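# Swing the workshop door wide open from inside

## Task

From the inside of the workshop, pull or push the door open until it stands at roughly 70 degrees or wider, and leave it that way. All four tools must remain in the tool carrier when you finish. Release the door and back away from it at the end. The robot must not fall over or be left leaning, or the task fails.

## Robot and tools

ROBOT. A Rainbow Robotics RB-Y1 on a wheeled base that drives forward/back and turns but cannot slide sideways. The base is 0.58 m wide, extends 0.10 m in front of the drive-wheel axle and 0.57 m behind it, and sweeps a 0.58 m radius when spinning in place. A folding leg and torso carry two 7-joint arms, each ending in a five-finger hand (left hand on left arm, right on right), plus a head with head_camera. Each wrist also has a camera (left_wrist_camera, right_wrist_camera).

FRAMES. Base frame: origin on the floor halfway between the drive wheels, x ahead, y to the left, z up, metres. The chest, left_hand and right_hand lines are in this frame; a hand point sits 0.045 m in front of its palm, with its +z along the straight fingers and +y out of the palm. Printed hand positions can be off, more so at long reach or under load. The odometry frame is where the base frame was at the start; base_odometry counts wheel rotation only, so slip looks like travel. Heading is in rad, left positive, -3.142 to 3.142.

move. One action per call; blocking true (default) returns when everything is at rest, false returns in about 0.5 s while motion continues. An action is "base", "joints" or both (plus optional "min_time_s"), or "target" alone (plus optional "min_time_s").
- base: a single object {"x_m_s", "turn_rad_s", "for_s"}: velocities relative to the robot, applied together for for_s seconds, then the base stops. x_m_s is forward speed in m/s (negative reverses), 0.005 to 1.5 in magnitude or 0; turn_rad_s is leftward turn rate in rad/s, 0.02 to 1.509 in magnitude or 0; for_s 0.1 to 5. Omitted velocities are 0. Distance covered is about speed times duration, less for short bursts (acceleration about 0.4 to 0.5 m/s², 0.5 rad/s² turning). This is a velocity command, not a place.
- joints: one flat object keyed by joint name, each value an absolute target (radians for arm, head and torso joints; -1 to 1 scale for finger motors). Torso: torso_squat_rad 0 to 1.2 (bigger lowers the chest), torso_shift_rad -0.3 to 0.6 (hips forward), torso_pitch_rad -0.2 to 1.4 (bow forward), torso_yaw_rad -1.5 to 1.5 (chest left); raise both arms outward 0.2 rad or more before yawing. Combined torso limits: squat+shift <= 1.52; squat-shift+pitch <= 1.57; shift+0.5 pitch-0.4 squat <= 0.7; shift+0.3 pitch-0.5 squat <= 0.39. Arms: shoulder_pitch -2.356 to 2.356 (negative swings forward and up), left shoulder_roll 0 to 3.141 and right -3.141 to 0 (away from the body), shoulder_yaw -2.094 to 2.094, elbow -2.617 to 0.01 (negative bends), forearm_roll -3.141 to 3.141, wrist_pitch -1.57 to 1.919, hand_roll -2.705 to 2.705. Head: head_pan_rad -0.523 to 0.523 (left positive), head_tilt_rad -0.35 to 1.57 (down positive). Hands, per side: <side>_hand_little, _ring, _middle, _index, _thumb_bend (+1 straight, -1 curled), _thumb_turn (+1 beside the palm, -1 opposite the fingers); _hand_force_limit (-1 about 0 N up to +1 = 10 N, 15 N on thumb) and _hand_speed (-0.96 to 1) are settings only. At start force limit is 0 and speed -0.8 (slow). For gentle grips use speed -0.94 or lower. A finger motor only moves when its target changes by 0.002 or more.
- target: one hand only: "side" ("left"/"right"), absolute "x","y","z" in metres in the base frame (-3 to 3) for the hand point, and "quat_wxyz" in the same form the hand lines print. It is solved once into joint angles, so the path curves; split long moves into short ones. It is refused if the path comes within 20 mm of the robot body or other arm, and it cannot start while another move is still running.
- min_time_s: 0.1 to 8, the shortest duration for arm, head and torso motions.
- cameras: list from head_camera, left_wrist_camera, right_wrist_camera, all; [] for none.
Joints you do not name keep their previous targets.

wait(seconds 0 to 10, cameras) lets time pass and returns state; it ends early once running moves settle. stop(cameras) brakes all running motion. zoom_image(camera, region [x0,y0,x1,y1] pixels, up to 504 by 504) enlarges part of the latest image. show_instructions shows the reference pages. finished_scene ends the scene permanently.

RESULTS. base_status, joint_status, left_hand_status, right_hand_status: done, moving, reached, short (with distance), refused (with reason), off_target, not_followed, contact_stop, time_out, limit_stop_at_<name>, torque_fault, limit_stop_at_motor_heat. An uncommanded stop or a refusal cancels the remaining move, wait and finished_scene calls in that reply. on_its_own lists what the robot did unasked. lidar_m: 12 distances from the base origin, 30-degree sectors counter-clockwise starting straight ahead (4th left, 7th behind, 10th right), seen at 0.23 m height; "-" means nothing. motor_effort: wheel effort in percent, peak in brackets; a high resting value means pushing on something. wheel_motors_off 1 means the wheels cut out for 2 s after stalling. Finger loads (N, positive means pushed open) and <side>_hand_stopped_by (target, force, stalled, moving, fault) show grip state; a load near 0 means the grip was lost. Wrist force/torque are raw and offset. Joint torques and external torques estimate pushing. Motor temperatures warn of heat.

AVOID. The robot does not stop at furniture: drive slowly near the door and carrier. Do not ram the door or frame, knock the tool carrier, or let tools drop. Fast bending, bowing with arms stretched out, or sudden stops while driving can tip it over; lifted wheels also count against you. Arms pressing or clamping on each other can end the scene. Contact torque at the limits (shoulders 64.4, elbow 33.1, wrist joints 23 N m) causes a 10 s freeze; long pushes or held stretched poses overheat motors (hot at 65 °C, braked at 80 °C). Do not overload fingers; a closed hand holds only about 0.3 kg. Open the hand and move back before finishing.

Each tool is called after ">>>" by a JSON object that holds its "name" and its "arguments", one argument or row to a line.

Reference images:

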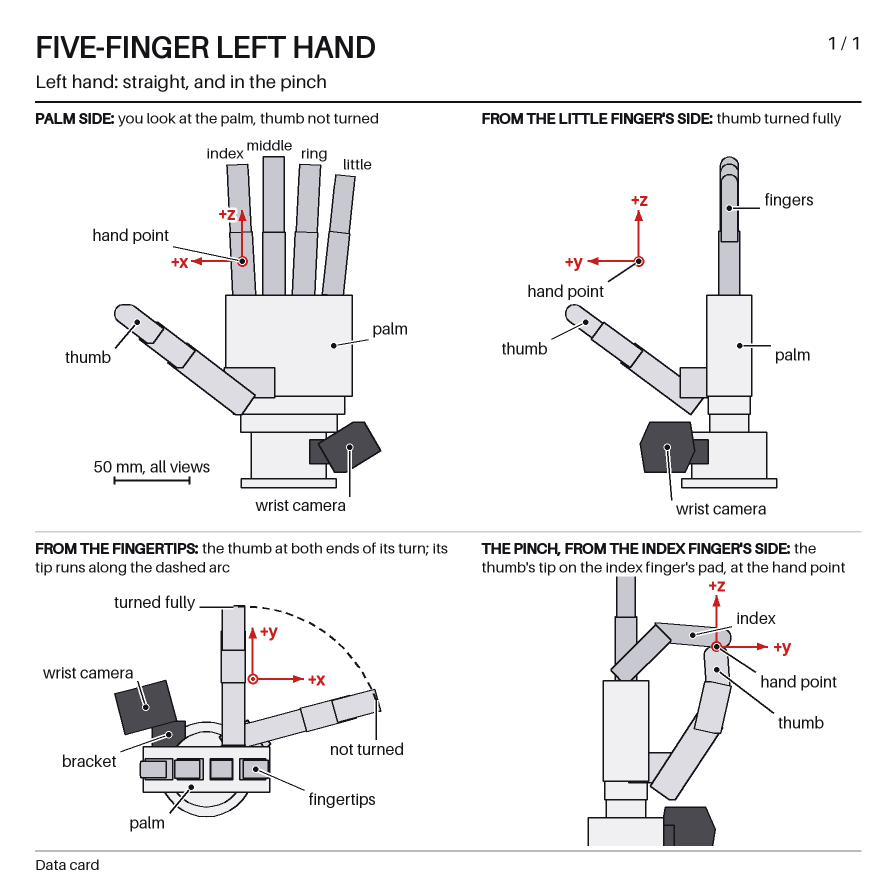

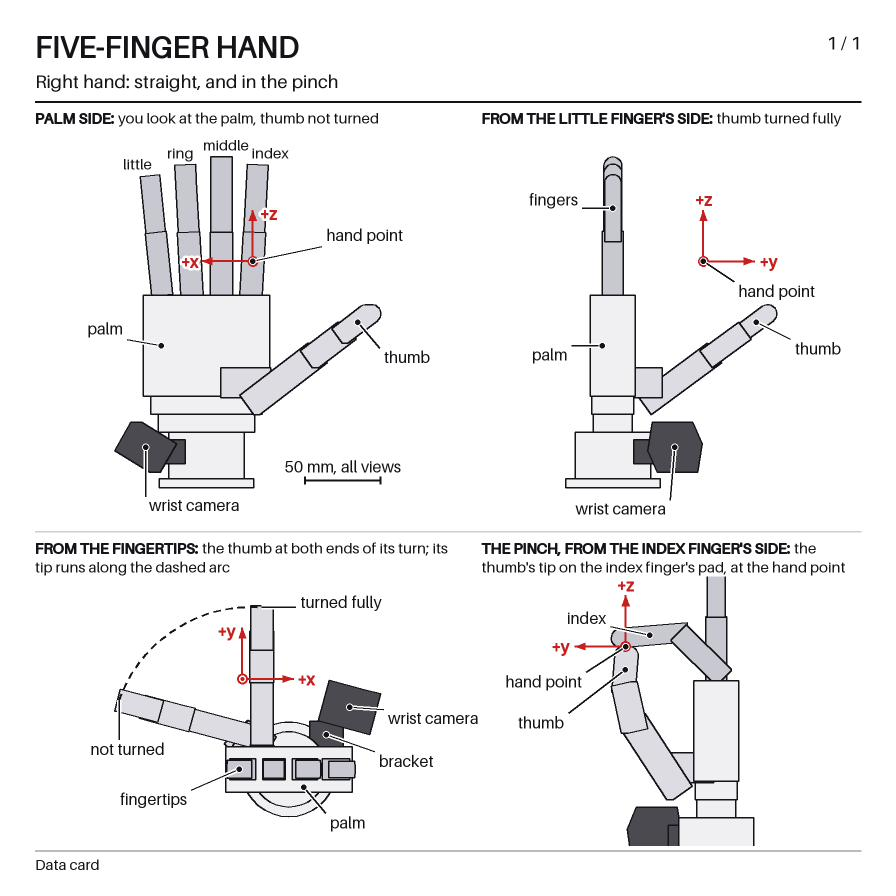

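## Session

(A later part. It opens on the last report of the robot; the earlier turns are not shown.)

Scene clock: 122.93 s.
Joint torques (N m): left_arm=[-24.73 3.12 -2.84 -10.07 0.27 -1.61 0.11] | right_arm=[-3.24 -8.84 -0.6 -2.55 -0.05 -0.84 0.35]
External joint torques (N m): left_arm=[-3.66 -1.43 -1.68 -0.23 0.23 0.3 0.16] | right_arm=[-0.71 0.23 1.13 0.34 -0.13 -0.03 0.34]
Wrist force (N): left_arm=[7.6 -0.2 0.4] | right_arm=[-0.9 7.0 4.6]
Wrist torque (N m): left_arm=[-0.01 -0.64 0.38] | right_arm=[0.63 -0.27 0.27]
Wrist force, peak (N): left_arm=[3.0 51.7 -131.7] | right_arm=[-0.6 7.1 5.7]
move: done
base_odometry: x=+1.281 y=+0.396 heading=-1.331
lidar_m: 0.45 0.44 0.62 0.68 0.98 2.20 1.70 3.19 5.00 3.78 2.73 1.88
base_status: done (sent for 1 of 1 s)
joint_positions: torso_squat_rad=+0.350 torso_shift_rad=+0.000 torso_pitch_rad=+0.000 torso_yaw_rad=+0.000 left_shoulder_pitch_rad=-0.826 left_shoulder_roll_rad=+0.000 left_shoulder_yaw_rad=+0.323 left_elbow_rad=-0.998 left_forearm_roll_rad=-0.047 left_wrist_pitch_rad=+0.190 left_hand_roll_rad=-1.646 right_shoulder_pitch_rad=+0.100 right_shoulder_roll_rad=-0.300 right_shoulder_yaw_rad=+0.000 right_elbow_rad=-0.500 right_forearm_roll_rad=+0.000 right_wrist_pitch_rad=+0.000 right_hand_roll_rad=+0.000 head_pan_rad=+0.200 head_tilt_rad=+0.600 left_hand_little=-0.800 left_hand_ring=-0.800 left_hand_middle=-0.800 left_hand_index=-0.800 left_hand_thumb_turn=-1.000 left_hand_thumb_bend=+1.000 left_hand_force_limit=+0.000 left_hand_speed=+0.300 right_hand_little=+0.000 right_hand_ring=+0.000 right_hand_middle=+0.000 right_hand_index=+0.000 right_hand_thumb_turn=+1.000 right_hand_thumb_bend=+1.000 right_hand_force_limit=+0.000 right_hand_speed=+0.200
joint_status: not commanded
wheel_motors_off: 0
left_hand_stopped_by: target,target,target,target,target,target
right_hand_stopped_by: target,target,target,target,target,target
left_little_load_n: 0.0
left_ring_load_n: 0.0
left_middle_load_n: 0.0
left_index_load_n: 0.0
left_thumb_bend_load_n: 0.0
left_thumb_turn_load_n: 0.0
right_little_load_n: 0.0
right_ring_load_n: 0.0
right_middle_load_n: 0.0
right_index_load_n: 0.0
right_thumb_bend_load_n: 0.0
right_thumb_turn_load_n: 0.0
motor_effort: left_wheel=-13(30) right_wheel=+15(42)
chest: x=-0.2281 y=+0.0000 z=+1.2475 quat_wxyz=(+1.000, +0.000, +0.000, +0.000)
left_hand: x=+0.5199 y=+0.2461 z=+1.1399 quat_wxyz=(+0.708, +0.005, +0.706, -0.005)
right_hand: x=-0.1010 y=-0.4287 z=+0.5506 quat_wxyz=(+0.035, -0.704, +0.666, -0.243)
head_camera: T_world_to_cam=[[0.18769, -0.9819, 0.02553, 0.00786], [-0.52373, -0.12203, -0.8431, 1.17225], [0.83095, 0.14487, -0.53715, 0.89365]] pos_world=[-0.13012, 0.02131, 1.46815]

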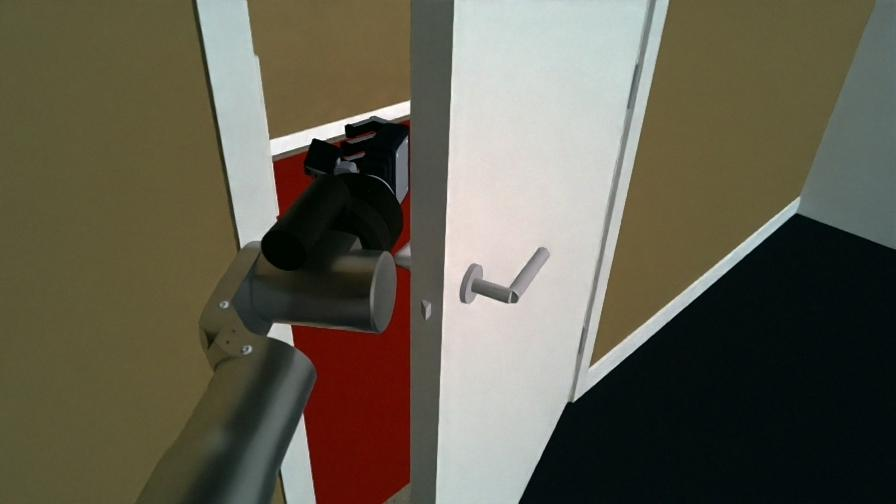

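>>> {"name": "move", "arguments": {
  "target": {"side":"left","x":0.58,"y":0.235,"z":1.14,"quat_wxyz":[0.692,0.147,0.692,-0.147]},
  "cameras": []
}}

>>> {"name": "move", "arguments": {
  "target": {"side":"left","x":0.585,"y":0.18,"z":1.14,"quat_wxyz":[0.653,0.271,0.653,-0.271]},
  "cameras": ["head_camera"]
}}

Scene clock: 129.07 s.
Joint torques (N m): left_arm=[-26.22 8.17 2.54 -1.11 0.18 -1.24 -0.17] | right_arm=[-2.62 -8.59 -0.53 -2.59 -0.24 -0.96 0.24]
External joint torques (N m): left_arm=[-2.13 -0.71 -0.72 -0.45 -0.26 -0.04 -0.13] | right_arm=[-0.1 0.48 1.2 0.3 -0.31 -0.15 0.23]
Wrist force (N): left_arm=[6.7 0.9 1.1] | right_arm=[-0.2 7.1 4.8]
Wrist torque (N m): left_arm=[0.16 -0.48 0.25] | right_arm=[0.63 -0.38 0.34]
Wrist force, peak (N): left_arm=[4.5 33.5 1.1] | right_arm=[-0.6 8.2 4.8]
move: short
base_odometry: x=+1.281 y=+0.396 heading=-1.331
lidar_m: 0.64 0.63 0.62 0.69 0.99 2.20 1.70 3.18 5.00 3.78 2.75 0.42
base_status: not commanded
joint_positions: torso_squat_rad=+0.350 torso_shift_rad=+0.000 torso_pitch_rad=+0.000 torso_yaw_rad=+0.000 left_shoulder_pitch_rad=-1.264 left_shoulder_roll_rad=+0.441 left_shoulder_yaw_rad=-1.162 left_elbow_rad=-0.267 left_forearm_roll_rad=+0.558 left_wrist_pitch_rad=-0.256 left_hand_roll_rad=-0.682 right_shoulder_pitch_rad=+0.100 right_shoulder_roll_rad=-0.300 right_shoulder_yaw_rad=+0.000 right_elbow_rad=-0.500 right_forearm_roll_rad=+0.000 right_wrist_pitch_rad=+0.000 right_hand_roll_rad=+0.000 head_pan_rad=+0.200 head_tilt_rad=+0.600 left_hand_little=-0.800 left_hand_ring=-0.800 left_hand_middle=-0.800 left_hand_index=-0.800 left_hand_thumb_turn=-1.000 left_hand_thumb_bend=+1.000 left_hand_force_limit=+0.000 left_hand_speed=+0.300 right_hand_little=+0.000 right_hand_ring=+0.000 right_hand_middle=+0.000 right_hand_index=+0.000 right_hand_thumb_turn=+1.000 right_hand_thumb_bend=+1.000 right_hand_force_limit=+0.000 right_hand_speed=+0.200
joint_status: all done
wheel_motors_off: 0
left_hand_stopped_by: target,target,target,target,target,target
right_hand_stopped_by: target,target,target,target,target,target
left_little_load_n: 0.0
left_ring_load_n: 0.0
left_middle_load_n: 0.0
left_index_load_n: 0.0
left_thumb_bend_load_n: 0.0
left_thumb_turn_load_n: 0.0
right_little_load_n: 0.0
right_ring_load_n: 0.0
right_middle_load_n: 0.0
right_index_load_n: 0.0
right_thumb_bend_load_n: 0.0
right_thumb_turn_load_n: 0.0
motor_effort: left_wheel=-13(14) right_wheel=+13(15)
chest: x=-0.2280 y=-0.0001 z=+1.2475 quat_wxyz=(+1.000, +0.000, +0.000, +0.000)
left_hand: x=+0.5692 y=+0.2350 z=+1.1425 quat_wxyz=(+0.671, +0.105, +0.728, -0.094)
left_hand_status: short (checked arc that bows 153 mm and turns the hand up to 25 deg, as near as the solve gets, planned for 1.4 s): 11 mm and 9.1 deg off.
right_hand: x=-0.1009 y=-0.4287 z=+0.5506 quat_wxyz=(+0.035, -0.704, +0.666, -0.243)

Scene clock: 130.17 s.
Joint torques (N m): left_arm=[-26.95 9.69 2.71 -0.22 0.83 -0.65 -0.2] | right_arm=[-2.64 -8.99 -0.35 -2.88 -0.12 -0.91 0.1]
External joint torques (N m): left_arm=[-2.74 1.15 -0.61 0.04 0.35 0.22 -0.16] | right_arm=[-0.12 0.08 1.37 0.01 -0.19 -0.1 0.09]
Wrist force (N): left_arm=[6.8 0.9 1.4] | right_arm=[-0.8 7.5 5.0]
Wrist torque (N m): left_arm=[0.15 -0.51 0.30] | right_arm=[0.70 -0.27 0.30]
Wrist force, peak (N): left_arm=[7.5 -0.1 1.5] | right_arm=[-0.7 7.5 5.2]
move: short
base_odometry: x=+1.281 y=+0.396 heading=-1.331
lidar_m: 0.84 0.63 0.62 0.69 0.99 2.21 1.70 3.20 5.00 3.78 2.74 0.50
base_status: not commanded
joint_positions: torso_squat_rad=+0.350 torso_shift_rad=+0.000 torso_pitch_rad=+0.000 torso_yaw_rad=+0.000 left_shoulder_pitch_rad=-1.307 left_shoulder_roll_rad=+0.393 left_shoulder_yaw_rad=-1.220 left_elbow_rad=-0.267 left_forearm_roll_rad=+0.391 left_wrist_pitch_rad=-0.251 left_hand_roll_rad=-0.519 right_shoulder_pitch_rad=+0.100 right_shoulder_roll_rad=-0.300 right_shoulder_yaw_rad=+0.000 right_elbow_rad=-0.500 right_forearm_roll_rad=+0.000 right_wrist_pitch_rad=+0.000 right_hand_roll_rad=+0.000 head_pan_rad=+0.200 head_tilt_rad=+0.600 left_hand_little=-0.800 left_hand_ring=-0.800 left_hand_middle=-0.800 left_hand_index=-0.800 left_hand_thumb_turn=-1.000 left_hand_thumb_bend=+1.000 left_hand_force_limit=+0.000 left_hand_speed=+0.300 right_hand_little=+0.000 right_hand_ring=+0.000 right_hand_middle=+0.000 right_hand_index=+0.000 right_hand_thumb_turn=+1.000 right_hand_thumb_bend=+1.000 right_hand_force_limit=+0.000 right_hand_speed=+0.200
joint_status: all done
wheel_motors_off: 0
left_hand_stopped_by: target,target,target,target,target,target
right_hand_stopped_by: target,target,target,target,target,target
left_little_load_n: 0.0
left_ring_load_n: 0.5
left_middle_load_n: 0.0
left_index_load_n: 0.0
left_thumb_bend_load_n: 0.0
left_thumb_turn_load_n: 0.5
right_little_load_n: 0.0
right_ring_load_n: 0.0
right_middle_load_n: 0.0
right_index_load_n: 0.0
right_thumb_bend_load_n: 0.0
right_thumb_turn_load_n: 0.0
motor_effort: left_wheel=-14(16) right_wheel=+13(14)
chest: x=-0.2280 y=-0.0001 z=+1.2475 quat_wxyz=(+1.000, +0.000, +0.000, +0.000)
left_hand: x=+0.5685 y=+0.1805 z=+1.1435 quat_wxyz=(+0.655, +0.153, +0.732, -0.107)
left_hand_status: short (checked arc that bows 1 mm and turns the hand up to 6 deg, as near as the solve gets, planned for 0.4 s): 17 mm and 24.9 deg off.
right_hand: x=-0.1010 y=-0.4287 z=+0.5506 quat_wxyz=(+0.035, -0.704, +0.666, -0.243)
head_camera: T_world_to_cam=[[0.18763, -0.98191, 0.02541, 0.00802], [-0.52387, -0.12192, -0.84303, 1.17218], [0.83088, 0.14487, -0.53727, 0.89373]] pos_world=[-0.13002, 0.02131, 1.46815]

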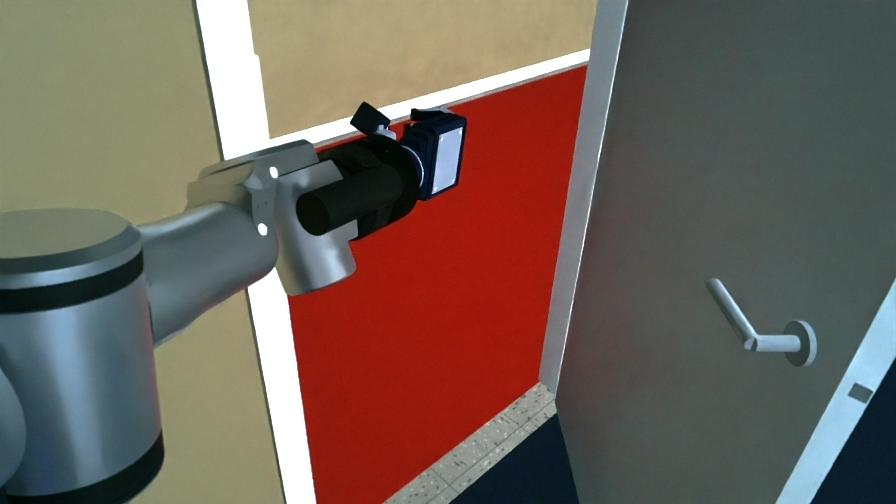

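>>> {"name": "move", "arguments": {
  "joints": {"head_pan_rad":-0.3},
  "cameras": ["head_camera"]
}}

Scene clock: 131.40 s.
Joint torques (N m): left_arm=[-27.01 9.76 2.15 -0.25 0.68 -0.69 -0.25] | right_arm=[-2.44 -8.66 -0.58 -2.57 -0.16 -0.84 0.09]
External joint torques (N m): left_arm=[-2.8 1.23 -1.17 0.01 0.2 0.18 -0.2] | right_arm=[0.09 0.41 1.14 0.32 -0.23 -0.03 0.08]
Wrist force (N): left_arm=[7.3 0.0 1.3] | right_arm=[-0.6 7.2 4.6]
Wrist torque (N m): left_arm=[0.02 -0.55 0.34] | right_arm=[0.65 -0.30 0.29]
Wrist force, peak (N): left_arm=[7.3 -0.3 1.7] | right_arm=[-0.6 7.5 5.0]
move: done
base_odometry: x=+1.281 y=+0.396 heading=-1.331
lidar_m: 0.85 0.63 0.61 0.68 1.00 2.20 1.69 3.19 5.00 3.78 2.75 0.52
base_status: not commanded
joint_positions: torso_squat_rad=+0.350 torso_shift_rad=+0.000 torso_pitch_rad=+0.000 torso_yaw_rad=+0.000 left_shoulder_pitch_rad=-1.307 left_shoulder_roll_rad=+0.393 left_shoulder_yaw_rad=-1.220 left_elbow_rad=-0.267 left_forearm_roll_rad=+0.391 left_wrist_pitch_rad=-0.251 left_hand_roll_rad=-0.519 right_shoulder_pitch_rad=+0.100 right_shoulder_roll_rad=-0.300 right_shoulder_yaw_rad=+0.000 right_elbow_rad=-0.500 right_forearm_roll_rad=+0.000 right_wrist_pitch_rad=+0.000 right_hand_roll_rad=+0.000 head_pan_rad=-0.300 head_tilt_rad=+0.600 left_hand_little=-0.800 left_hand_ring=-0.800 left_hand_middle=-0.800 left_hand_index=-0.800 left_hand_thumb_turn=-1.000 left_hand_thumb_bend=+1.000 left_hand_force_limit=+0.000 left_hand_speed=+0.300 right_hand_little=+0.000 right_hand_ring=+0.000 right_hand_middle=+0.000 right_hand_index=+0.000 right_hand_thumb_turn=+1.000 right_hand_thumb_bend=+1.000 right_hand_force_limit=+0.000 right_hand_speed=+0.200
joint_status: all done
wheel_motors_off: 0
left_hand_stopped_by: target,target,target,target,target,target
right_hand_stopped_by: target,target,target,target,target,target
left_little_load_n: 0.0
left_ring_load_n: 0.0
left_middle_load_n: 0.5
left_index_load_n: 0.0
left_thumb_bend_load_n: 0.0
left_thumb_turn_load_n: 0.5
right_little_load_n: 0.0
right_ring_load_n: 0.0
right_middle_load_n: 0.0
right_index_load_n: 0.0
right_thumb_bend_load_n: 0.0
right_thumb_turn_load_n: 0.0
motor_effort: left_wheel=-14(14) right_wheel=+13(15)
chest: x=-0.2280 y=-0.0001 z=+1.2475 quat_wxyz=(+1.000, +0.000, +0.000, +0.000)
left_hand: x=+0.5685 y=+0.1805 z=+1.1435 quat_wxyz=(+0.655, +0.153, +0.732, -0.107)
right_hand: x=-0.1010 y=-0.4287 z=+0.5506 quat_wxyz=(+0.035, -0.704, +0.666, -0.243)
head_camera: T_world_to_cam=[[-0.30602, -0.95169, 0.0254, -0.0937], [-0.51829, 0.14417, -0.84297, 1.1733], [0.79858, -0.27113, -0.53737, 0.88713]] pos_world=[-0.129, -0.0178, 1.46815]

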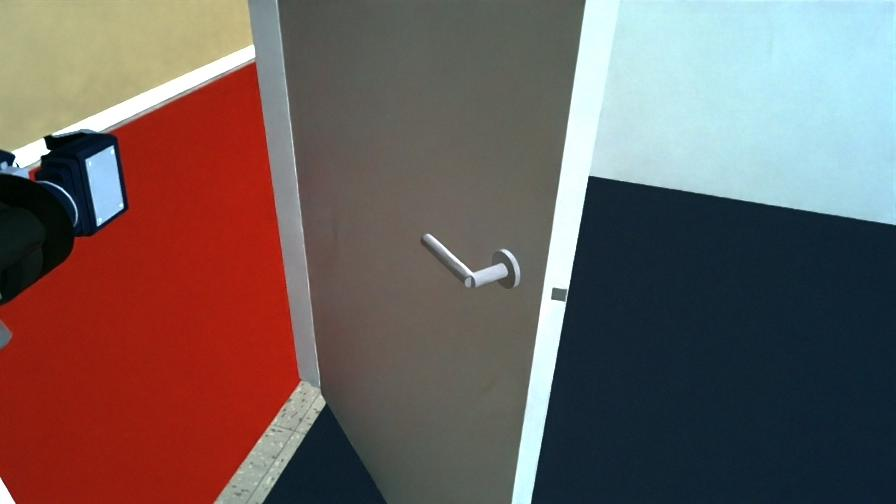

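>>> {"name": "move", "arguments": {
  "base": {"turn_rad_s":-0.5,"for_s":1.25},
  "cameras": []
}}

>>> {"name": "move", "arguments": {
  "target": {"side":"left","x":0.45,"y":0.25,"z":1.14,"quat_wxyz":[0.653,-0.271,0.653,0.271]},
  "cameras": ["head_camera"]
}}

Scene clock: 137.30 s.
Joint torques (N m): left_arm=[-27.12 9.83 2.45 -0.6 0.71 -0.56 -0.16] | right_arm=[-2.66 -8.46 -0.56 -2.64 -0.14 -0.8 0.2]
External joint torques (N m): left_arm=[-2.91 1.3 -0.86 -0.35 0.23 0.31 -0.12] | right_arm=[-0.13 0.61 1.17 0.24 -0.21 0.01 0.18]
Wrist force (N): left_arm=[6.1 -1.0 1.6] | right_arm=[-0.5 7.4 5.1]
Wrist torque (N m): left_arm=[-0.17 -0.39 0.31] | right_arm=[0.67 -0.36 0.32]
Wrist force, peak (N): left_arm=[7.6 -0.3 1.4] | right_arm=[-0.6 7.9 4.7]
move: done
base_odometry: x=+1.281 y=+0.396 heading=-1.964
lidar_m: 0.52 0.71 0.65 0.64 0.67 0.89 2.18 1.69 3.01 4.99 3.78 2.74
base_status: done (sent for 1.27 of 1.27 s)
joint_positions: torso_squat_rad=+0.350 torso_shift_rad=+0.000 torso_pitch_rad=+0.000 torso_yaw_rad=+0.000 left_shoulder_pitch_rad=-1.307 left_shoulder_roll_rad=+0.393 left_shoulder_yaw_rad=-1.220 left_elbow_rad=-0.267 left_forearm_roll_rad=+0.391 left_wrist_pitch_rad=-0.251 left_hand_roll_rad=-0.519 right_shoulder_pitch_rad=+0.100 right_shoulder_roll_rad=-0.300 right_shoulder_yaw_rad=+0.000 right_elbow_rad=-0.500 right_forearm_roll_rad=+0.000 right_wrist_pitch_rad=+0.000 right_hand_roll_rad=+0.000 head_pan_rad=-0.300 head_tilt_rad=+0.600 left_hand_little=-0.800 left_hand_ring=-0.800 left_hand_middle=-0.800 left_hand_index=-0.800 left_hand_thumb_turn=-1.000 left_hand_thumb_bend=+1.000 left_hand_force_limit=+0.000 left_hand_speed=+0.300 right_hand_little=+0.000 right_hand_ring=+0.000 right_hand_middle=+0.000 right_hand_index=+0.000 right_hand_thumb_turn=+1.000 right_hand_thumb_bend=+1.000 right_hand_force_limit=+0.000 right_hand_speed=+0.200
joint_status: not commanded
wheel_motors_off: 0
left_hand_stopped_by: target,target,target,target,target,target
right_hand_stopped_by: target,target,target,target,target,target
left_little_load_n: 0.0
left_ring_load_n: 0.0
left_middle_load_n: 0.0
left_index_load_n: 0.0
left_thumb_bend_load_n: 0.0
left_thumb_turn_load_n: 0.0
right_little_load_n: 0.0
right_ring_load_n: 0.0
right_middle_load_n: 0.5
right_index_load_n: 0.0
right_thumb_bend_load_n: 0.0
right_thumb_turn_load_n: -0.5
motor_effort: left_wheel=+8(39) right_wheel=+4(34)
chest: x=-0.2280 y=-0.0001 z=+1.2475 quat_wxyz=(+1.000, +0.000, +0.000, +0.000)
left_hand: x=+0.5685 y=+0.1806 z=+1.1435 quat_wxyz=(+0.655, +0.153, +0.732, -0.107)
right_hand: x=-0.1009 y=-0.4287 z=+0.5506 quat_wxyz=(+0.035, -0.704, +0.666, -0.243)

Scene clock: 139.30 s.
Joint torques (N m): left_arm=[-25.92 8.15 0.11 2.75 -2.05 -0.24 0.5] | right_arm=[-2.43 -8.94 -0.03 -2.7 -0.09 -0.88 0.24]
External joint torques (N m): left_arm=[-3.36 1.19 -0.78 0.41 -0.39 0.44 0.55] | right_arm=[0.09 0.13 1.7 0.19 -0.17 -0.07 0.23]
Wrist force (N): left_arm=[6.6 0.0 0.7] | right_arm=[-0.7 7.4 5.1]
Wrist torque (N m): left_arm=[-0.07 -0.48 0.20] | right_arm=[0.65 -0.31 0.30]
Wrist force, peak (N): left_arm=[7.7 0.6 0.0] | right_arm=[-0.4 7.6 5.1]
move: short
base_odometry: x=+1.281 y=+0.396 heading=-1.964
lidar_m: 0.52 0.72 0.65 0.64 0.66 0.88 2.18 1.70 3.00 5.01 3.78 2.76
base_status: not commanded
joint_positions: torso_squat_rad=+0.350 torso_shift_rad=+0.000 torso_pitch_rad=+0.000 torso_yaw_rad=+0.000 left_shoulder_pitch_rad=-1.387 left_shoulder_roll_rad=+0.060 left_shoulder_yaw_rad=-1.530 left_elbow_rad=-0.267 left_forearm_roll_rad=+3.141 left_wrist_pitch_rad=-1.123 left_hand_roll_rad=-2.705 right_shoulder_pitch_rad=+0.100 right_shoulder_roll_rad=-0.300 right_shoulder_yaw_rad=+0.000 right_elbow_rad=-0.500 right_forearm_roll_rad=+0.000 right_wrist_pitch_rad=+0.000 right_hand_roll_rad=+0.000 head_pan_rad=-0.300 head_tilt_rad=+0.600 left_hand_little=-0.800 left_hand_ring=-0.800 left_hand_middle=-0.800 left_hand_index=-0.800 left_hand_thumb_turn=-1.000 left_hand_thumb_bend=+1.000 left_hand_force_limit=+0.000 left_hand_speed=+0.300 right_hand_little=+0.000 right_hand_ring=+0.000 right_hand_middle=+0.000 right_hand_index=+0.000 right_hand_thumb_turn=+1.000 right_hand_thumb_bend=+1.000 right_hand_force_limit=+0.000 right_hand_speed=+0.200
joint_status: all done
wheel_motors_off: 0
left_hand_stopped_by: target,target,target,target,target,target
right_hand_stopped_by: target,target,target,target,target,target
left_little_load_n: 0.0
left_ring_load_n: 0.0
left_middle_load_n: 0.0
left_index_load_n: 0.0
left_thumb_bend_load_n: 0.0
left_thumb_turn_load_n: 0.0
right_little_load_n: -0.5
right_ring_load_n: 0.0
right_middle_load_n: 0.0
right_index_load_n: 0.0
right_thumb_bend_load_n: 0.0
right_thumb_turn_load_n: 0.0
motor_effort: left_wheel=+12(13) right_wheel=+5(6)
chest: x=-0.2280 y=-0.0001 z=+1.2475 quat_wxyz=(+1.000, +0.000, +0.000, +0.000)
left_hand: x=+0.4493 y=+0.2501 z=+1.1397 quat_wxyz=(+0.686, -0.233, +0.664, +0.186)
left_hand_status: short (checked arc that bows 141 mm and turns the hand up to 57 deg, as near as the solve gets, planned for 1.5 s): 1 mm and 11.4 deg off. The place is met; only the turn is off.
right_hand: x=-0.1009 y=-0.4287 z=+0.5506 quat_wxyz=(+0.035, -0.704, +0.666, -0.243)
head_camera: T_world_to_cam=[[-0.30602, -0.95169, 0.0254, -0.0937], [-0.51836, 0.14419, -0.84292, 1.17323], [0.79853, -0.27111, -0.53744, 0.88722]] pos_world=[-0.129, -0.0178, 1.46815]

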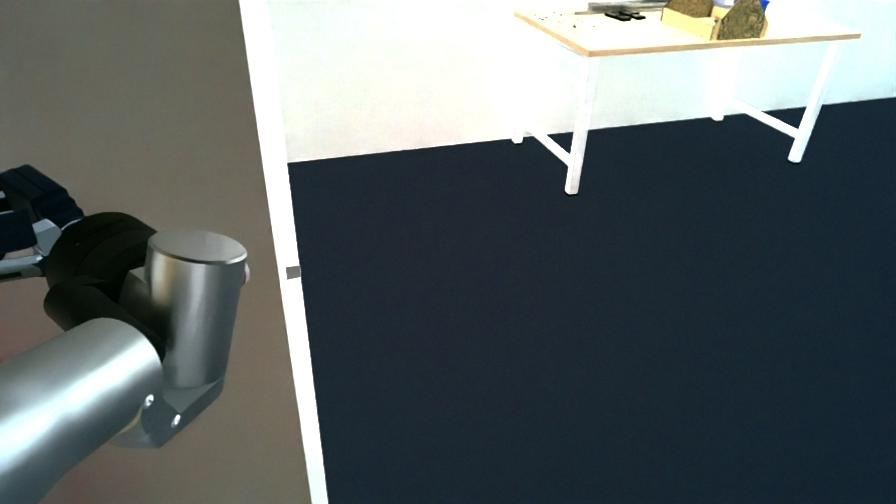

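>>> {"name": "move", "arguments": {
  "base": {"x_m_s":0.1,"for_s":2.2},
  "cameras": ["head_camera"]
}}

Scene clock: 142.67 s.
Joint torques (N m): left_arm=[-26.45 5.73 -0.4 1.46 -2.17 -0.13 0.42] | right_arm=[-2.76 -8.48 -0.41 -2.69 -0.18 -0.87 0.22]
External joint torques (N m): left_arm=[-3.89 -1.23 -1.29 -0.89 -0.51 0.55 0.47] | right_arm=[-0.24 0.59 1.31 0.2 -0.25 -0.06 0.21]
Wrist force (N): left_arm=[6.9 0.4 -0.3] | right_arm=[-0.1 6.9 4.9]
Wrist torque (N m): left_arm=[0.05 -0.53 0.22] | right_arm=[0.61 -0.40 0.30]
Wrist force, peak (N): left_arm=[4.1 23.0 -10.4] | right_arm=[-0.5 7.7 5.1]
move: done
base_odometry: x=+1.197 y=+0.193 heading=-1.965
lidar_m: 0.35 0.50 2.36 0.63 0.67 0.89 2.22 1.88 3.31 4.99 3.65 2.56
base_status: done (sent for 2.2 of 2.2 s)
joint_positions: torso_squat_rad=+0.350 torso_shift_rad=+0.000 torso_pitch_rad=+0.000 torso_yaw_rad=+0.000 left_shoulder_pitch_rad=-1.387 left_shoulder_roll_rad=+0.061 left_shoulder_yaw_rad=-1.530 left_elbow_rad=-0.267 left_forearm_roll_rad=+3.141 left_wrist_pitch_rad=-1.123 left_hand_roll_rad=-2.705 right_shoulder_pitch_rad=+0.100 right_shoulder_roll_rad=-0.300 right_shoulder_yaw_rad=+0.000 right_elbow_rad=-0.500 right_forearm_roll_rad=+0.000 right_wrist_pitch_rad=+0.000 right_hand_roll_rad=+0.000 head_pan_rad=-0.300 head_tilt_rad=+0.600 left_hand_little=-0.800 left_hand_ring=-0.800 left_hand_middle=-0.800 left_hand_index=-0.800 left_hand_thumb_turn=-1.000 left_hand_thumb_bend=+1.000 left_hand_force_limit=+0.000 left_hand_speed=+0.300 right_hand_little=+0.000 right_hand_ring=+0.000 right_hand_middle=+0.000 right_hand_index=+0.000 right_hand_thumb_turn=+1.000 right_hand_thumb_bend=+1.000 right_hand_force_limit=+0.000 right_hand_speed=+0.200
joint_status: not commanded
wheel_motors_off: 0
left_hand_stopped_by: target,target,target,target,target,target
right_hand_stopped_by: target,target,target,target,target,target
left_little_load_n: 0.0
left_ring_load_n: 0.5
left_middle_load_n: 0.0
left_index_load_n: 0.0
left_thumb_bend_load_n: 0.0
left_thumb_turn_load_n: 0.0
right_little_load_n: 0.0
right_ring_load_n: 0.0
right_middle_load_n: 0.0
right_index_load_n: 0.0
right_thumb_bend_load_n: 0.0
right_thumb_turn_load_n: 0.0
motor_effort: left_wheel=-6(34) right_wheel=+8(30)
chest: x=-0.2279 y=-0.0001 z=+1.2475 quat_wxyz=(+1.000, +0.000, +0.000, +0.000)
left_hand: x=+0.4493 y=+0.2507 z=+1.1397 quat_wxyz=(+0.686, -0.233, +0.664, +0.187)
right_hand: x=-0.1009 y=-0.4287 z=+0.5506 quat_wxyz=(+0.035, -0.704, +0.666, -0.243)
head_camera: T_world_to_cam=[[-0.3059, -0.95172, 0.02547, -0.09376], [-0.51845, 0.14409, -0.84288, 1.17321], [0.79852, -0.27104, -0.53749, 0.88723]] pos_world=[-0.1289, -0.0178, 1.46815]

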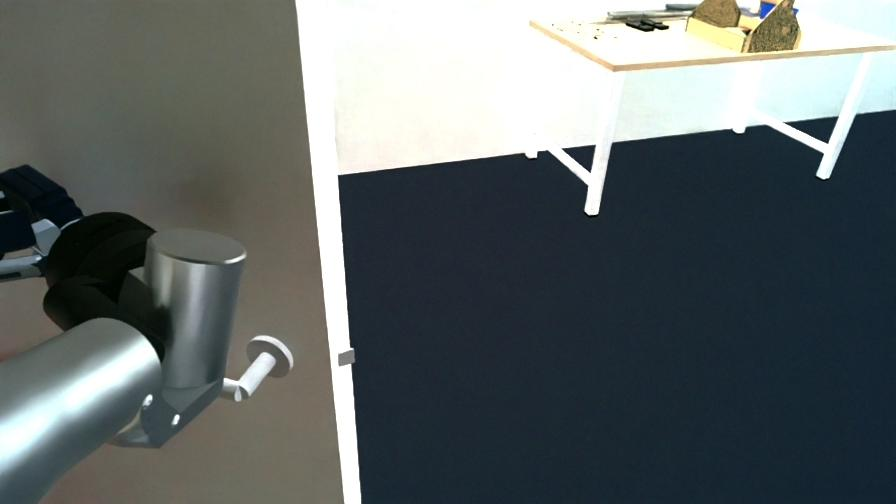

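>>> {"name": "move", "arguments": {
  "base": {"x_m_s":0.08,"for_s":2.4},
  "cameras": ["head_camera"]
}}

Scene clock: 147.50 s.
Joint torques (N m): left_arm=[-26.22 5.84 -0.26 1.96 -2.07 -0.24 0.46] | right_arm=[-2.65 -8.59 -0.25 -2.43 -0.18 -0.9 0.07]
External joint torques (N m): left_arm=[-3.66 -1.11 -1.15 -0.38 -0.42 0.44 0.51] | right_arm=[-0.13 0.48 1.48 0.46 -0.25 -0.09 0.06]
Wrist force (N): left_arm=[6.6 0.2 0.6] | right_arm=[-0.9 7.2 4.8]
Wrist torque (N m): left_arm=[0.00 -0.52 0.23] | right_arm=[0.66 -0.27 0.31]
Wrist force, peak (N): left_arm=[5.8 22.7 -11.6] | right_arm=[-0.5 7.6 5.2]
move: done
base_odometry: x=+1.123 y=+0.016 heading=-1.965
lidar_m: 0.41 0.49 1.01 0.76 0.67 0.90 2.24 2.04 3.33 4.98 3.54 0.41
base_status: done (sent for 2.4 of 2.4 s)
joint_positions: torso_squat_rad=+0.350 torso_shift_rad=+0.000 torso_pitch_rad=+0.000 torso_yaw_rad=+0.000 left_shoulder_pitch_rad=-1.387 left_shoulder_roll_rad=+0.060 left_shoulder_yaw_rad=-1.530 left_elbow_rad=-0.267 left_forearm_roll_rad=+3.141 left_wrist_pitch_rad=-1.123 left_hand_roll_rad=-2.705 right_shoulder_pitch_rad=+0.100 right_shoulder_roll_rad=-0.300 right_shoulder_yaw_rad=+0.000 right_elbow_rad=-0.500 right_forearm_roll_rad=+0.000 right_wrist_pitch_rad=+0.000 right_hand_roll_rad=+0.000 head_pan_rad=-0.300 head_tilt_rad=+0.600 left_hand_little=-0.800 left_hand_ring=-0.800 left_hand_middle=-0.800 left_hand_index=-0.800 left_hand_thumb_turn=-1.000 left_hand_thumb_bend=+1.000 left_hand_force_limit=+0.000 left_hand_speed=+0.300 right_hand_little=+0.000 right_hand_ring=+0.000 right_hand_middle=+0.000 right_hand_index=+0.000 right_hand_thumb_turn=+1.000 right_hand_thumb_bend=+1.000 right_hand_force_limit=+0.000 right_hand_speed=+0.200
joint_status: not commanded
wheel_motors_off: 0
left_hand_stopped_by: target,target,target,target,target,target
right_hand_stopped_by: target,target,target,target,target,target
left_little_load_n: 0.0
left_ring_load_n: 0.0
left_middle_load_n: 0.0
left_index_load_n: 0.0
left_thumb_bend_load_n: 0.0
left_thumb_turn_load_n: 0.5
right_little_load_n: 0.0
right_ring_load_n: 0.5
right_middle_load_n: 0.0
right_index_load_n: 0.0
right_thumb_bend_load_n: 0.0
right_thumb_turn_load_n: 0.0
motor_effort: left_wheel=-6(17) right_wheel=+7(32)
chest: x=-0.2279 y=+0.0000 z=+1.2475 quat_wxyz=(+1.000, +0.000, +0.000, +0.000)
left_hand: x=+0.4494 y=+0.2507 z=+1.1397 quat_wxyz=(+0.686, -0.233, +0.664, +0.187)
right_hand: x=-0.1009 y=-0.4287 z=+0.5506 quat_wxyz=(+0.035, -0.704, +0.666, -0.243)
head_camera: T_world_to_cam=[[-0.30598, -0.9517, 0.02552, -0.09375], [-0.5185, 0.1441, -0.84284, 1.17313], [0.79846, -0.27112, -0.53755, 0.88733]] pos_world=[-0.1289, -0.0177, 1.46815]

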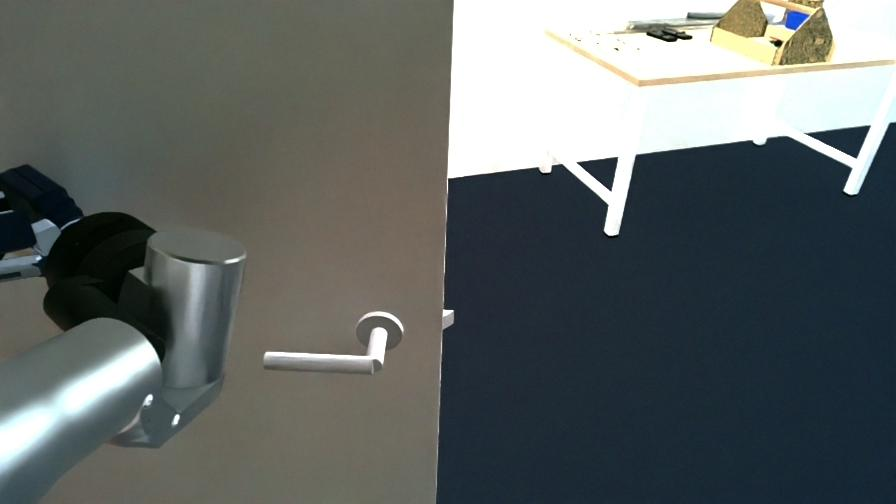

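>>> {"name": "move", "arguments": {
  "base": {"x_m_s":0.08,"for_s":2.2},
  "cameras": ["head_camera"]
}}

Scene clock: 153.90 s.
Joint torques (N m): left_arm=[-26.21 7.86 -0.23 2.06 -2.17 -0.16 0.47] | right_arm=[-2.47 -8.57 -0.22 -2.62 -0.11 -0.95 0.11]
External joint torques (N m): left_arm=[-3.65 0.91 -1.12 -0.29 -0.52 0.52 0.52] | right_arm=[0.05 0.5 1.5 0.26 -0.18 -0.14 0.1]
Wrist force (N): left_arm=[6.2 1.0 -0.3] | right_arm=[-0.6 7.2 4.9]
Wrist torque (N m): left_arm=[0.18 -0.39 0.20] | right_arm=[0.63 -0.33 0.30]
Wrist force, peak (N): left_arm=[4.9 30.4 -28.1] | right_arm=[-0.6 7.8 5.3]
move: done
base_odometry: x=+1.056 y=-0.147 heading=-1.966
lidar_m: 0.52 0.53 0.71 2.29 0.75 0.91 2.26 2.19 3.41 4.99 3.44 0.53
base_status: done (sent for 2.2 of 2.2 s)
joint_positions: torso_squat_rad=+0.350 torso_shift_rad=+0.000 torso_pitch_rad=+0.000 torso_yaw_rad=+0.000 left_shoulder_pitch_rad=-1.387 left_shoulder_roll_rad=+0.060 left_shoulder_yaw_rad=-1.530 left_elbow_rad=-0.267 left_forearm_roll_rad=+3.141 left_wrist_pitch_rad=-1.123 left_hand_roll_rad=-2.705 right_shoulder_pitch_rad=+0.100 right_shoulder_roll_rad=-0.300 right_shoulder_yaw_rad=+0.000 right_elbow_rad=-0.500 right_forearm_roll_rad=+0.000 right_wrist_pitch_rad=+0.000 right_hand_roll_rad=+0.000 head_pan_rad=-0.300 head_tilt_rad=+0.600 left_hand_little=-0.800 left_hand_ring=-0.800 left_hand_middle=-0.800 left_hand_index=-0.800 left_hand_thumb_turn=-1.000 left_hand_thumb_bend=+1.000 left_hand_force_limit=+0.000 left_hand_speed=+0.300 right_hand_little=+0.000 right_hand_ring=+0.000 right_hand_middle=+0.000 right_hand_index=+0.000 right_hand_thumb_turn=+1.000 right_hand_thumb_bend=+1.000 right_hand_force_limit=+0.000 right_hand_speed=+0.200
joint_status: not commanded
wheel_motors_off: 0
left_hand_stopped_by: target,target,target,target,target,target
right_hand_stopped_by: target,target,target,target,target,target
left_little_load_n: 0.0
left_ring_load_n: 0.0
left_middle_load_n: 0.0
left_index_load_n: 0.0
left_thumb_bend_load_n: 0.0
left_thumb_turn_load_n: 0.0
right_little_load_n: 0.0
right_ring_load_n: 0.0
right_middle_load_n: 0.0
right_index_load_n: 0.0
right_thumb_bend_load_n: 0.0
right_thumb_turn_load_n: 0.0
motor_effort: left_wheel=-6(16) right_wheel=+6(30)
chest: x=-0.2279 y=+0.0000 z=+1.2475 quat_wxyz=(+1.000, +0.000, +0.000, +0.000)
left_hand: x=+0.4493 y=+0.2504 z=+1.1396 quat_wxyz=(+0.686, -0.233, +0.664, +0.186)
right_hand: x=-0.1009 y=-0.4287 z=+0.5506 quat_wxyz=(+0.035, -0.704, +0.666, -0.243)
head_camera: T_world_to_cam=[[-0.30598, -0.9517, 0.02552, -0.09375], [-0.51844, 0.14408, -0.84289, 1.17321], [0.7985, -0.27114, -0.53748, 0.88723]] pos_world=[-0.1289, -0.0177, 1.46815]

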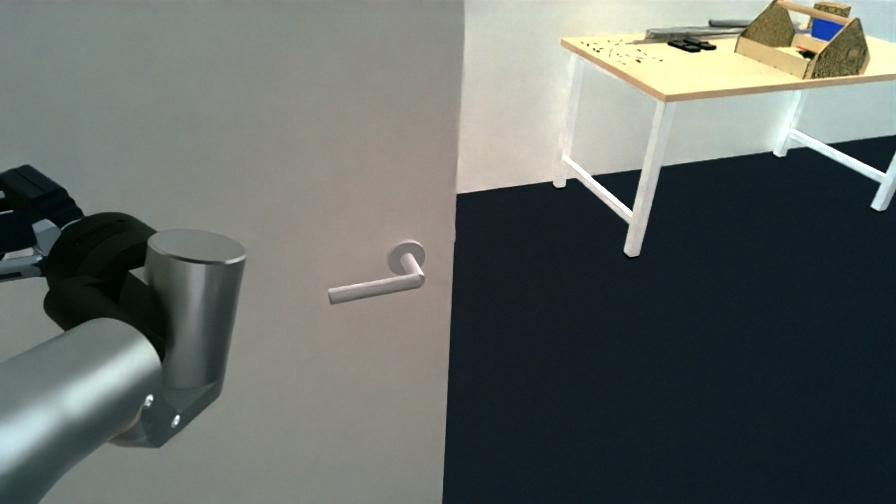

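>>> {"name": "move", "arguments": {
  "base": {"x_m_s":-0.2,"for_s":2.2},
  "cameras": ["head_camera"]
}}

>>> {"name": "move", "arguments": {
  "target": {"side":"left","x":0.25,"y":0.3,"z":1.1,"quat_wxyz":[0.7071,0,0.7071,0]},
  "cameras": ["head_camera"]
}}

Scene clock: 157.70 s.
Joint torques (N m): left_arm=[-26.06 7.59 -0.46 1.81 -2.12 -0.34 0.66] | right_arm=[-3.37 -8.58 -0.67 -2.68 -0.3 -0.85 0.18]
External joint torques (N m): left_arm=[-3.5 0.63 -1.35 -0.54 -0.47 0.34 0.71] | right_arm=[-0.84 0.49 1.05 0.21 -0.38 -0.04 0.17]
Wrist force (N): left_arm=[6.4 0.6 0.4] | right_arm=[-0.9 7.1 4.8]
Wrist torque (N m): left_arm=[0.06 -0.45 0.23] | right_arm=[0.62 -0.26 0.31]
Wrist force, peak (N): left_arm=[7.0 0.2 -0.8] | right_arm=[-0.6 7.6 5.1]
move: done
base_odometry: x=+1.225 y=+0.259 heading=-1.967
lidar_m: 1.00 1.02 2.36 0.64 0.67 0.89 2.23 1.82 3.20 5.00 3.69 2.62
base_status: done (sent for 2.2 of 2.2 s)
joint_positions: torso_squat_rad=+0.350 torso_shift_rad=+0.000 torso_pitch_rad=+0.000 torso_yaw_rad=+0.000 left_shoulder_pitch_rad=-1.387 left_shoulder_roll_rad=+0.060 left_shoulder_yaw_rad=-1.530 left_elbow_rad=-0.267 left_forearm_roll_rad=+3.141 left_wrist_pitch_rad=-1.123 left_hand_roll_rad=-2.705 right_shoulder_pitch_rad=+0.100 right_shoulder_roll_rad=-0.300 right_shoulder_yaw_rad=+0.000 right_elbow_rad=-0.500 right_forearm_roll_rad=+0.000 right_wrist_pitch_rad=+0.000 right_hand_roll_rad=+0.000 head_pan_rad=-0.300 head_tilt_rad=+0.600 left_hand_little=-0.800 left_hand_ring=-0.800 left_hand_middle=-0.800 left_hand_index=-0.800 left_hand_thumb_turn=-1.000 left_hand_thumb_bend=+1.000 left_hand_force_limit=+0.000 left_hand_speed=+0.300 right_hand_little=+0.000 right_hand_ring=+0.000 right_hand_middle=+0.000 right_hand_index=+0.000 right_hand_thumb_turn=+1.000 right_hand_thumb_bend=+1.000 right_hand_force_limit=+0.000 right_hand_speed=+0.200
joint_status: not commanded
wheel_motors_off: 0
left_hand_stopped_by: target,target,target,target,target,target
right_hand_stopped_by: target,target,target,target,target,target
left_little_load_n: 0.5
left_ring_load_n: 0.0
left_middle_load_n: 0.0
left_index_load_n: 0.0
left_thumb_bend_load_n: 0.0
left_thumb_turn_load_n: 0.0
right_little_load_n: 0.0
right_ring_load_n: 0.0
right_middle_load_n: 0.0
right_index_load_n: 0.0
right_thumb_bend_load_n: 0.0
right_thumb_turn_load_n: 0.0
motor_effort: left_wheel=-11(25) right_wheel=+13(30)
chest: x=-0.2280 y=-0.0001 z=+1.2475 quat_wxyz=(+1.000, +0.000, +0.000, +0.000)
left_hand: x=+0.4493 y=+0.2503 z=+1.1398 quat_wxyz=(+0.686, -0.233, +0.664, +0.186)
right_hand: x=-0.1010 y=-0.4287 z=+0.5506 quat_wxyz=(+0.035, -0.704, +0.666, -0.243)
head_camera: T_world_to_cam=[[-0.30591, -0.95172, 0.0254, -0.09372], [-0.51832, 0.14411, -0.84296, 1.17323], [0.7986, -0.27104, -0.53738, 0.88723]] pos_world=[-0.1291, -0.0178, 1.46815]

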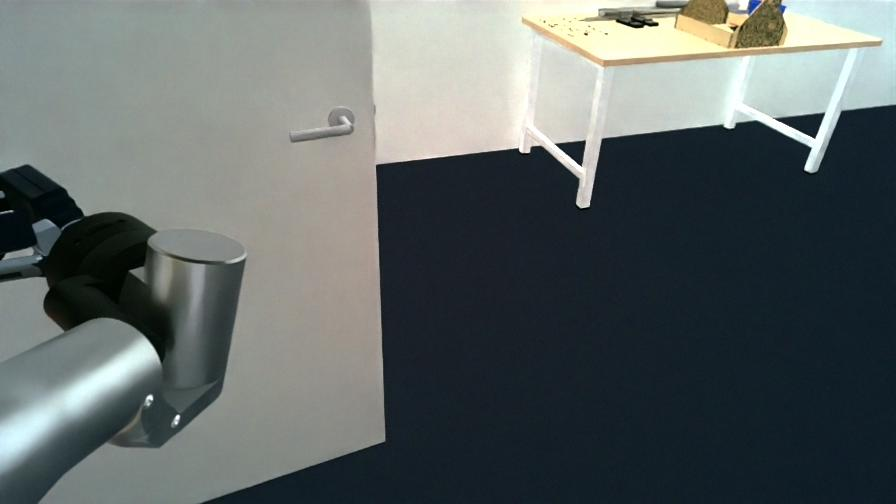

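Scene clock: 159.67 s.
Joint torques (N m): left_arm=[-7.23 -1.68 -1.09 -10.27 0.59 -2.14 -0.01] | right_arm=[-2.97 -8.83 -0.39 -2.85 -0.15 -0.86 0.15]
External joint torques (N m): left_arm=[-1.18 -1.82 -1.23 -0.65 0.41 -0.28 0.04] | right_arm=[-0.44 0.25 1.34 0.03 -0.22 -0.05 0.14]
Wrist force (N): left_arm=[6.7 0.0 1.1] | right_arm=[-1.1 7.0 5.0]
Wrist torque (N m): left_arm=[-0.02 -0.50 0.30] | right_arm=[0.60 -0.27 0.30]
Wrist force, peak (N): left_arm=[7.9 3.0 1.5] | right_arm=[-0.3 7.8 4.9]
move: done
base_odometry: x=+1.225 y=+0.259 heading=-1.967
lidar_m: 1.00 1.01 2.36 0.64 0.67 0.89 2.22 1.82 3.19 5.00 3.68 2.63
base_status: not commanded
joint_positions: torso_squat_rad=+0.350 torso_shift_rad=+0.000 torso_pitch_rad=+0.000 torso_yaw_rad=+0.000 left_shoulder_pitch_rad=+0.293 left_shoulder_roll_rad=+0.000 left_shoulder_yaw_rad=+0.004 left_elbow_rad=-2.263 left_forearm_roll_rad=+0.278 left_wrist_pitch_rad=+0.424 left_hand_roll_rad=-1.810 right_shoulder_pitch_rad=+0.100 right_shoulder_roll_rad=-0.300 right_shoulder_yaw_rad=+0.000 right_elbow_rad=-0.500 right_forearm_roll_rad=+0.000 right_wrist_pitch_rad=+0.000 right_hand_roll_rad=+0.000 head_pan_rad=-0.300 head_tilt_rad=+0.600 left_hand_little=-0.800 left_hand_ring=-0.800 left_hand_middle=-0.800 left_hand_index=-0.800 left_hand_thumb_turn=-1.000 left_hand_thumb_bend=+1.000 left_hand_force_limit=+0.000 left_hand_speed=+0.300 right_hand_little=+0.000 right_hand_ring=+0.000 right_hand_middle=+0.000 right_hand_index=+0.000 right_hand_thumb_turn=+1.000 right_hand_thumb_bend=+1.000 right_hand_force_limit=+0.000 right_hand_speed=+0.200
joint_status: all done
wheel_motors_off: 0
left_hand_stopped_by: target,target,target,target,target,target
right_hand_stopped_by: target,target,target,target,target,target
left_little_load_n: 0.0
left_ring_load_n: 0.0
left_middle_load_n: 0.0
left_index_load_n: 0.0
left_thumb_bend_load_n: 0.0
left_thumb_turn_load_n: 0.0
right_little_load_n: 0.0
right_ring_load_n: 0.0
right_middle_load_n: 0.0
right_index_load_n: 0.0
right_thumb_bend_load_n: 0.0
right_thumb_turn_load_n: 0.0
motor_effort: left_wheel=-11(12) right_wheel=+14(15)
chest: x=-0.2280 y=-0.0001 z=+1.2475 quat_wxyz=(+1.000, +0.000, +0.000, +0.000)
left_hand: x=+0.2497 y=+0.3009 z=+1.0999 quat_wxyz=(+0.709, +0.004, +0.705, -0.003)
left_hand_status: reached (checked arc that bows 401 mm and turns the hand up to 78 deg, planned for 1.6 s): 1 mm and 0.7 deg off.
right_hand: x=-0.1010 y=-0.4287 z=+0.5506 quat_wxyz=(+0.035, -0.704, +0.666, -0.243)
head_camera: T_world_to_cam=[[-0.30589, -0.95173, 0.02542, -0.09373], [-0.5184, 0.1441, -0.84291, 1.17321], [0.79856, -0.27102, -0.53745, 0.88725]] pos_world=[-0.129, -0.0178, 1.46815]

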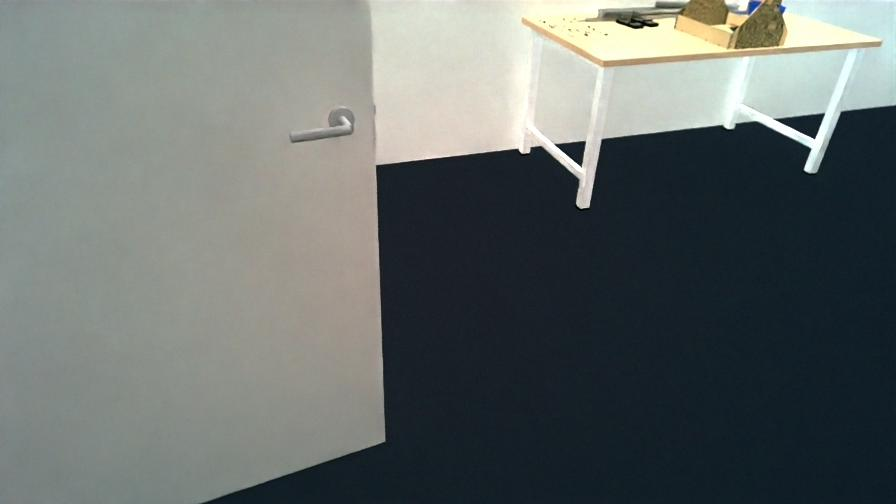

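>>> {"name": "finished_scene", "arguments": {

}}

The scene is finished: the task was done.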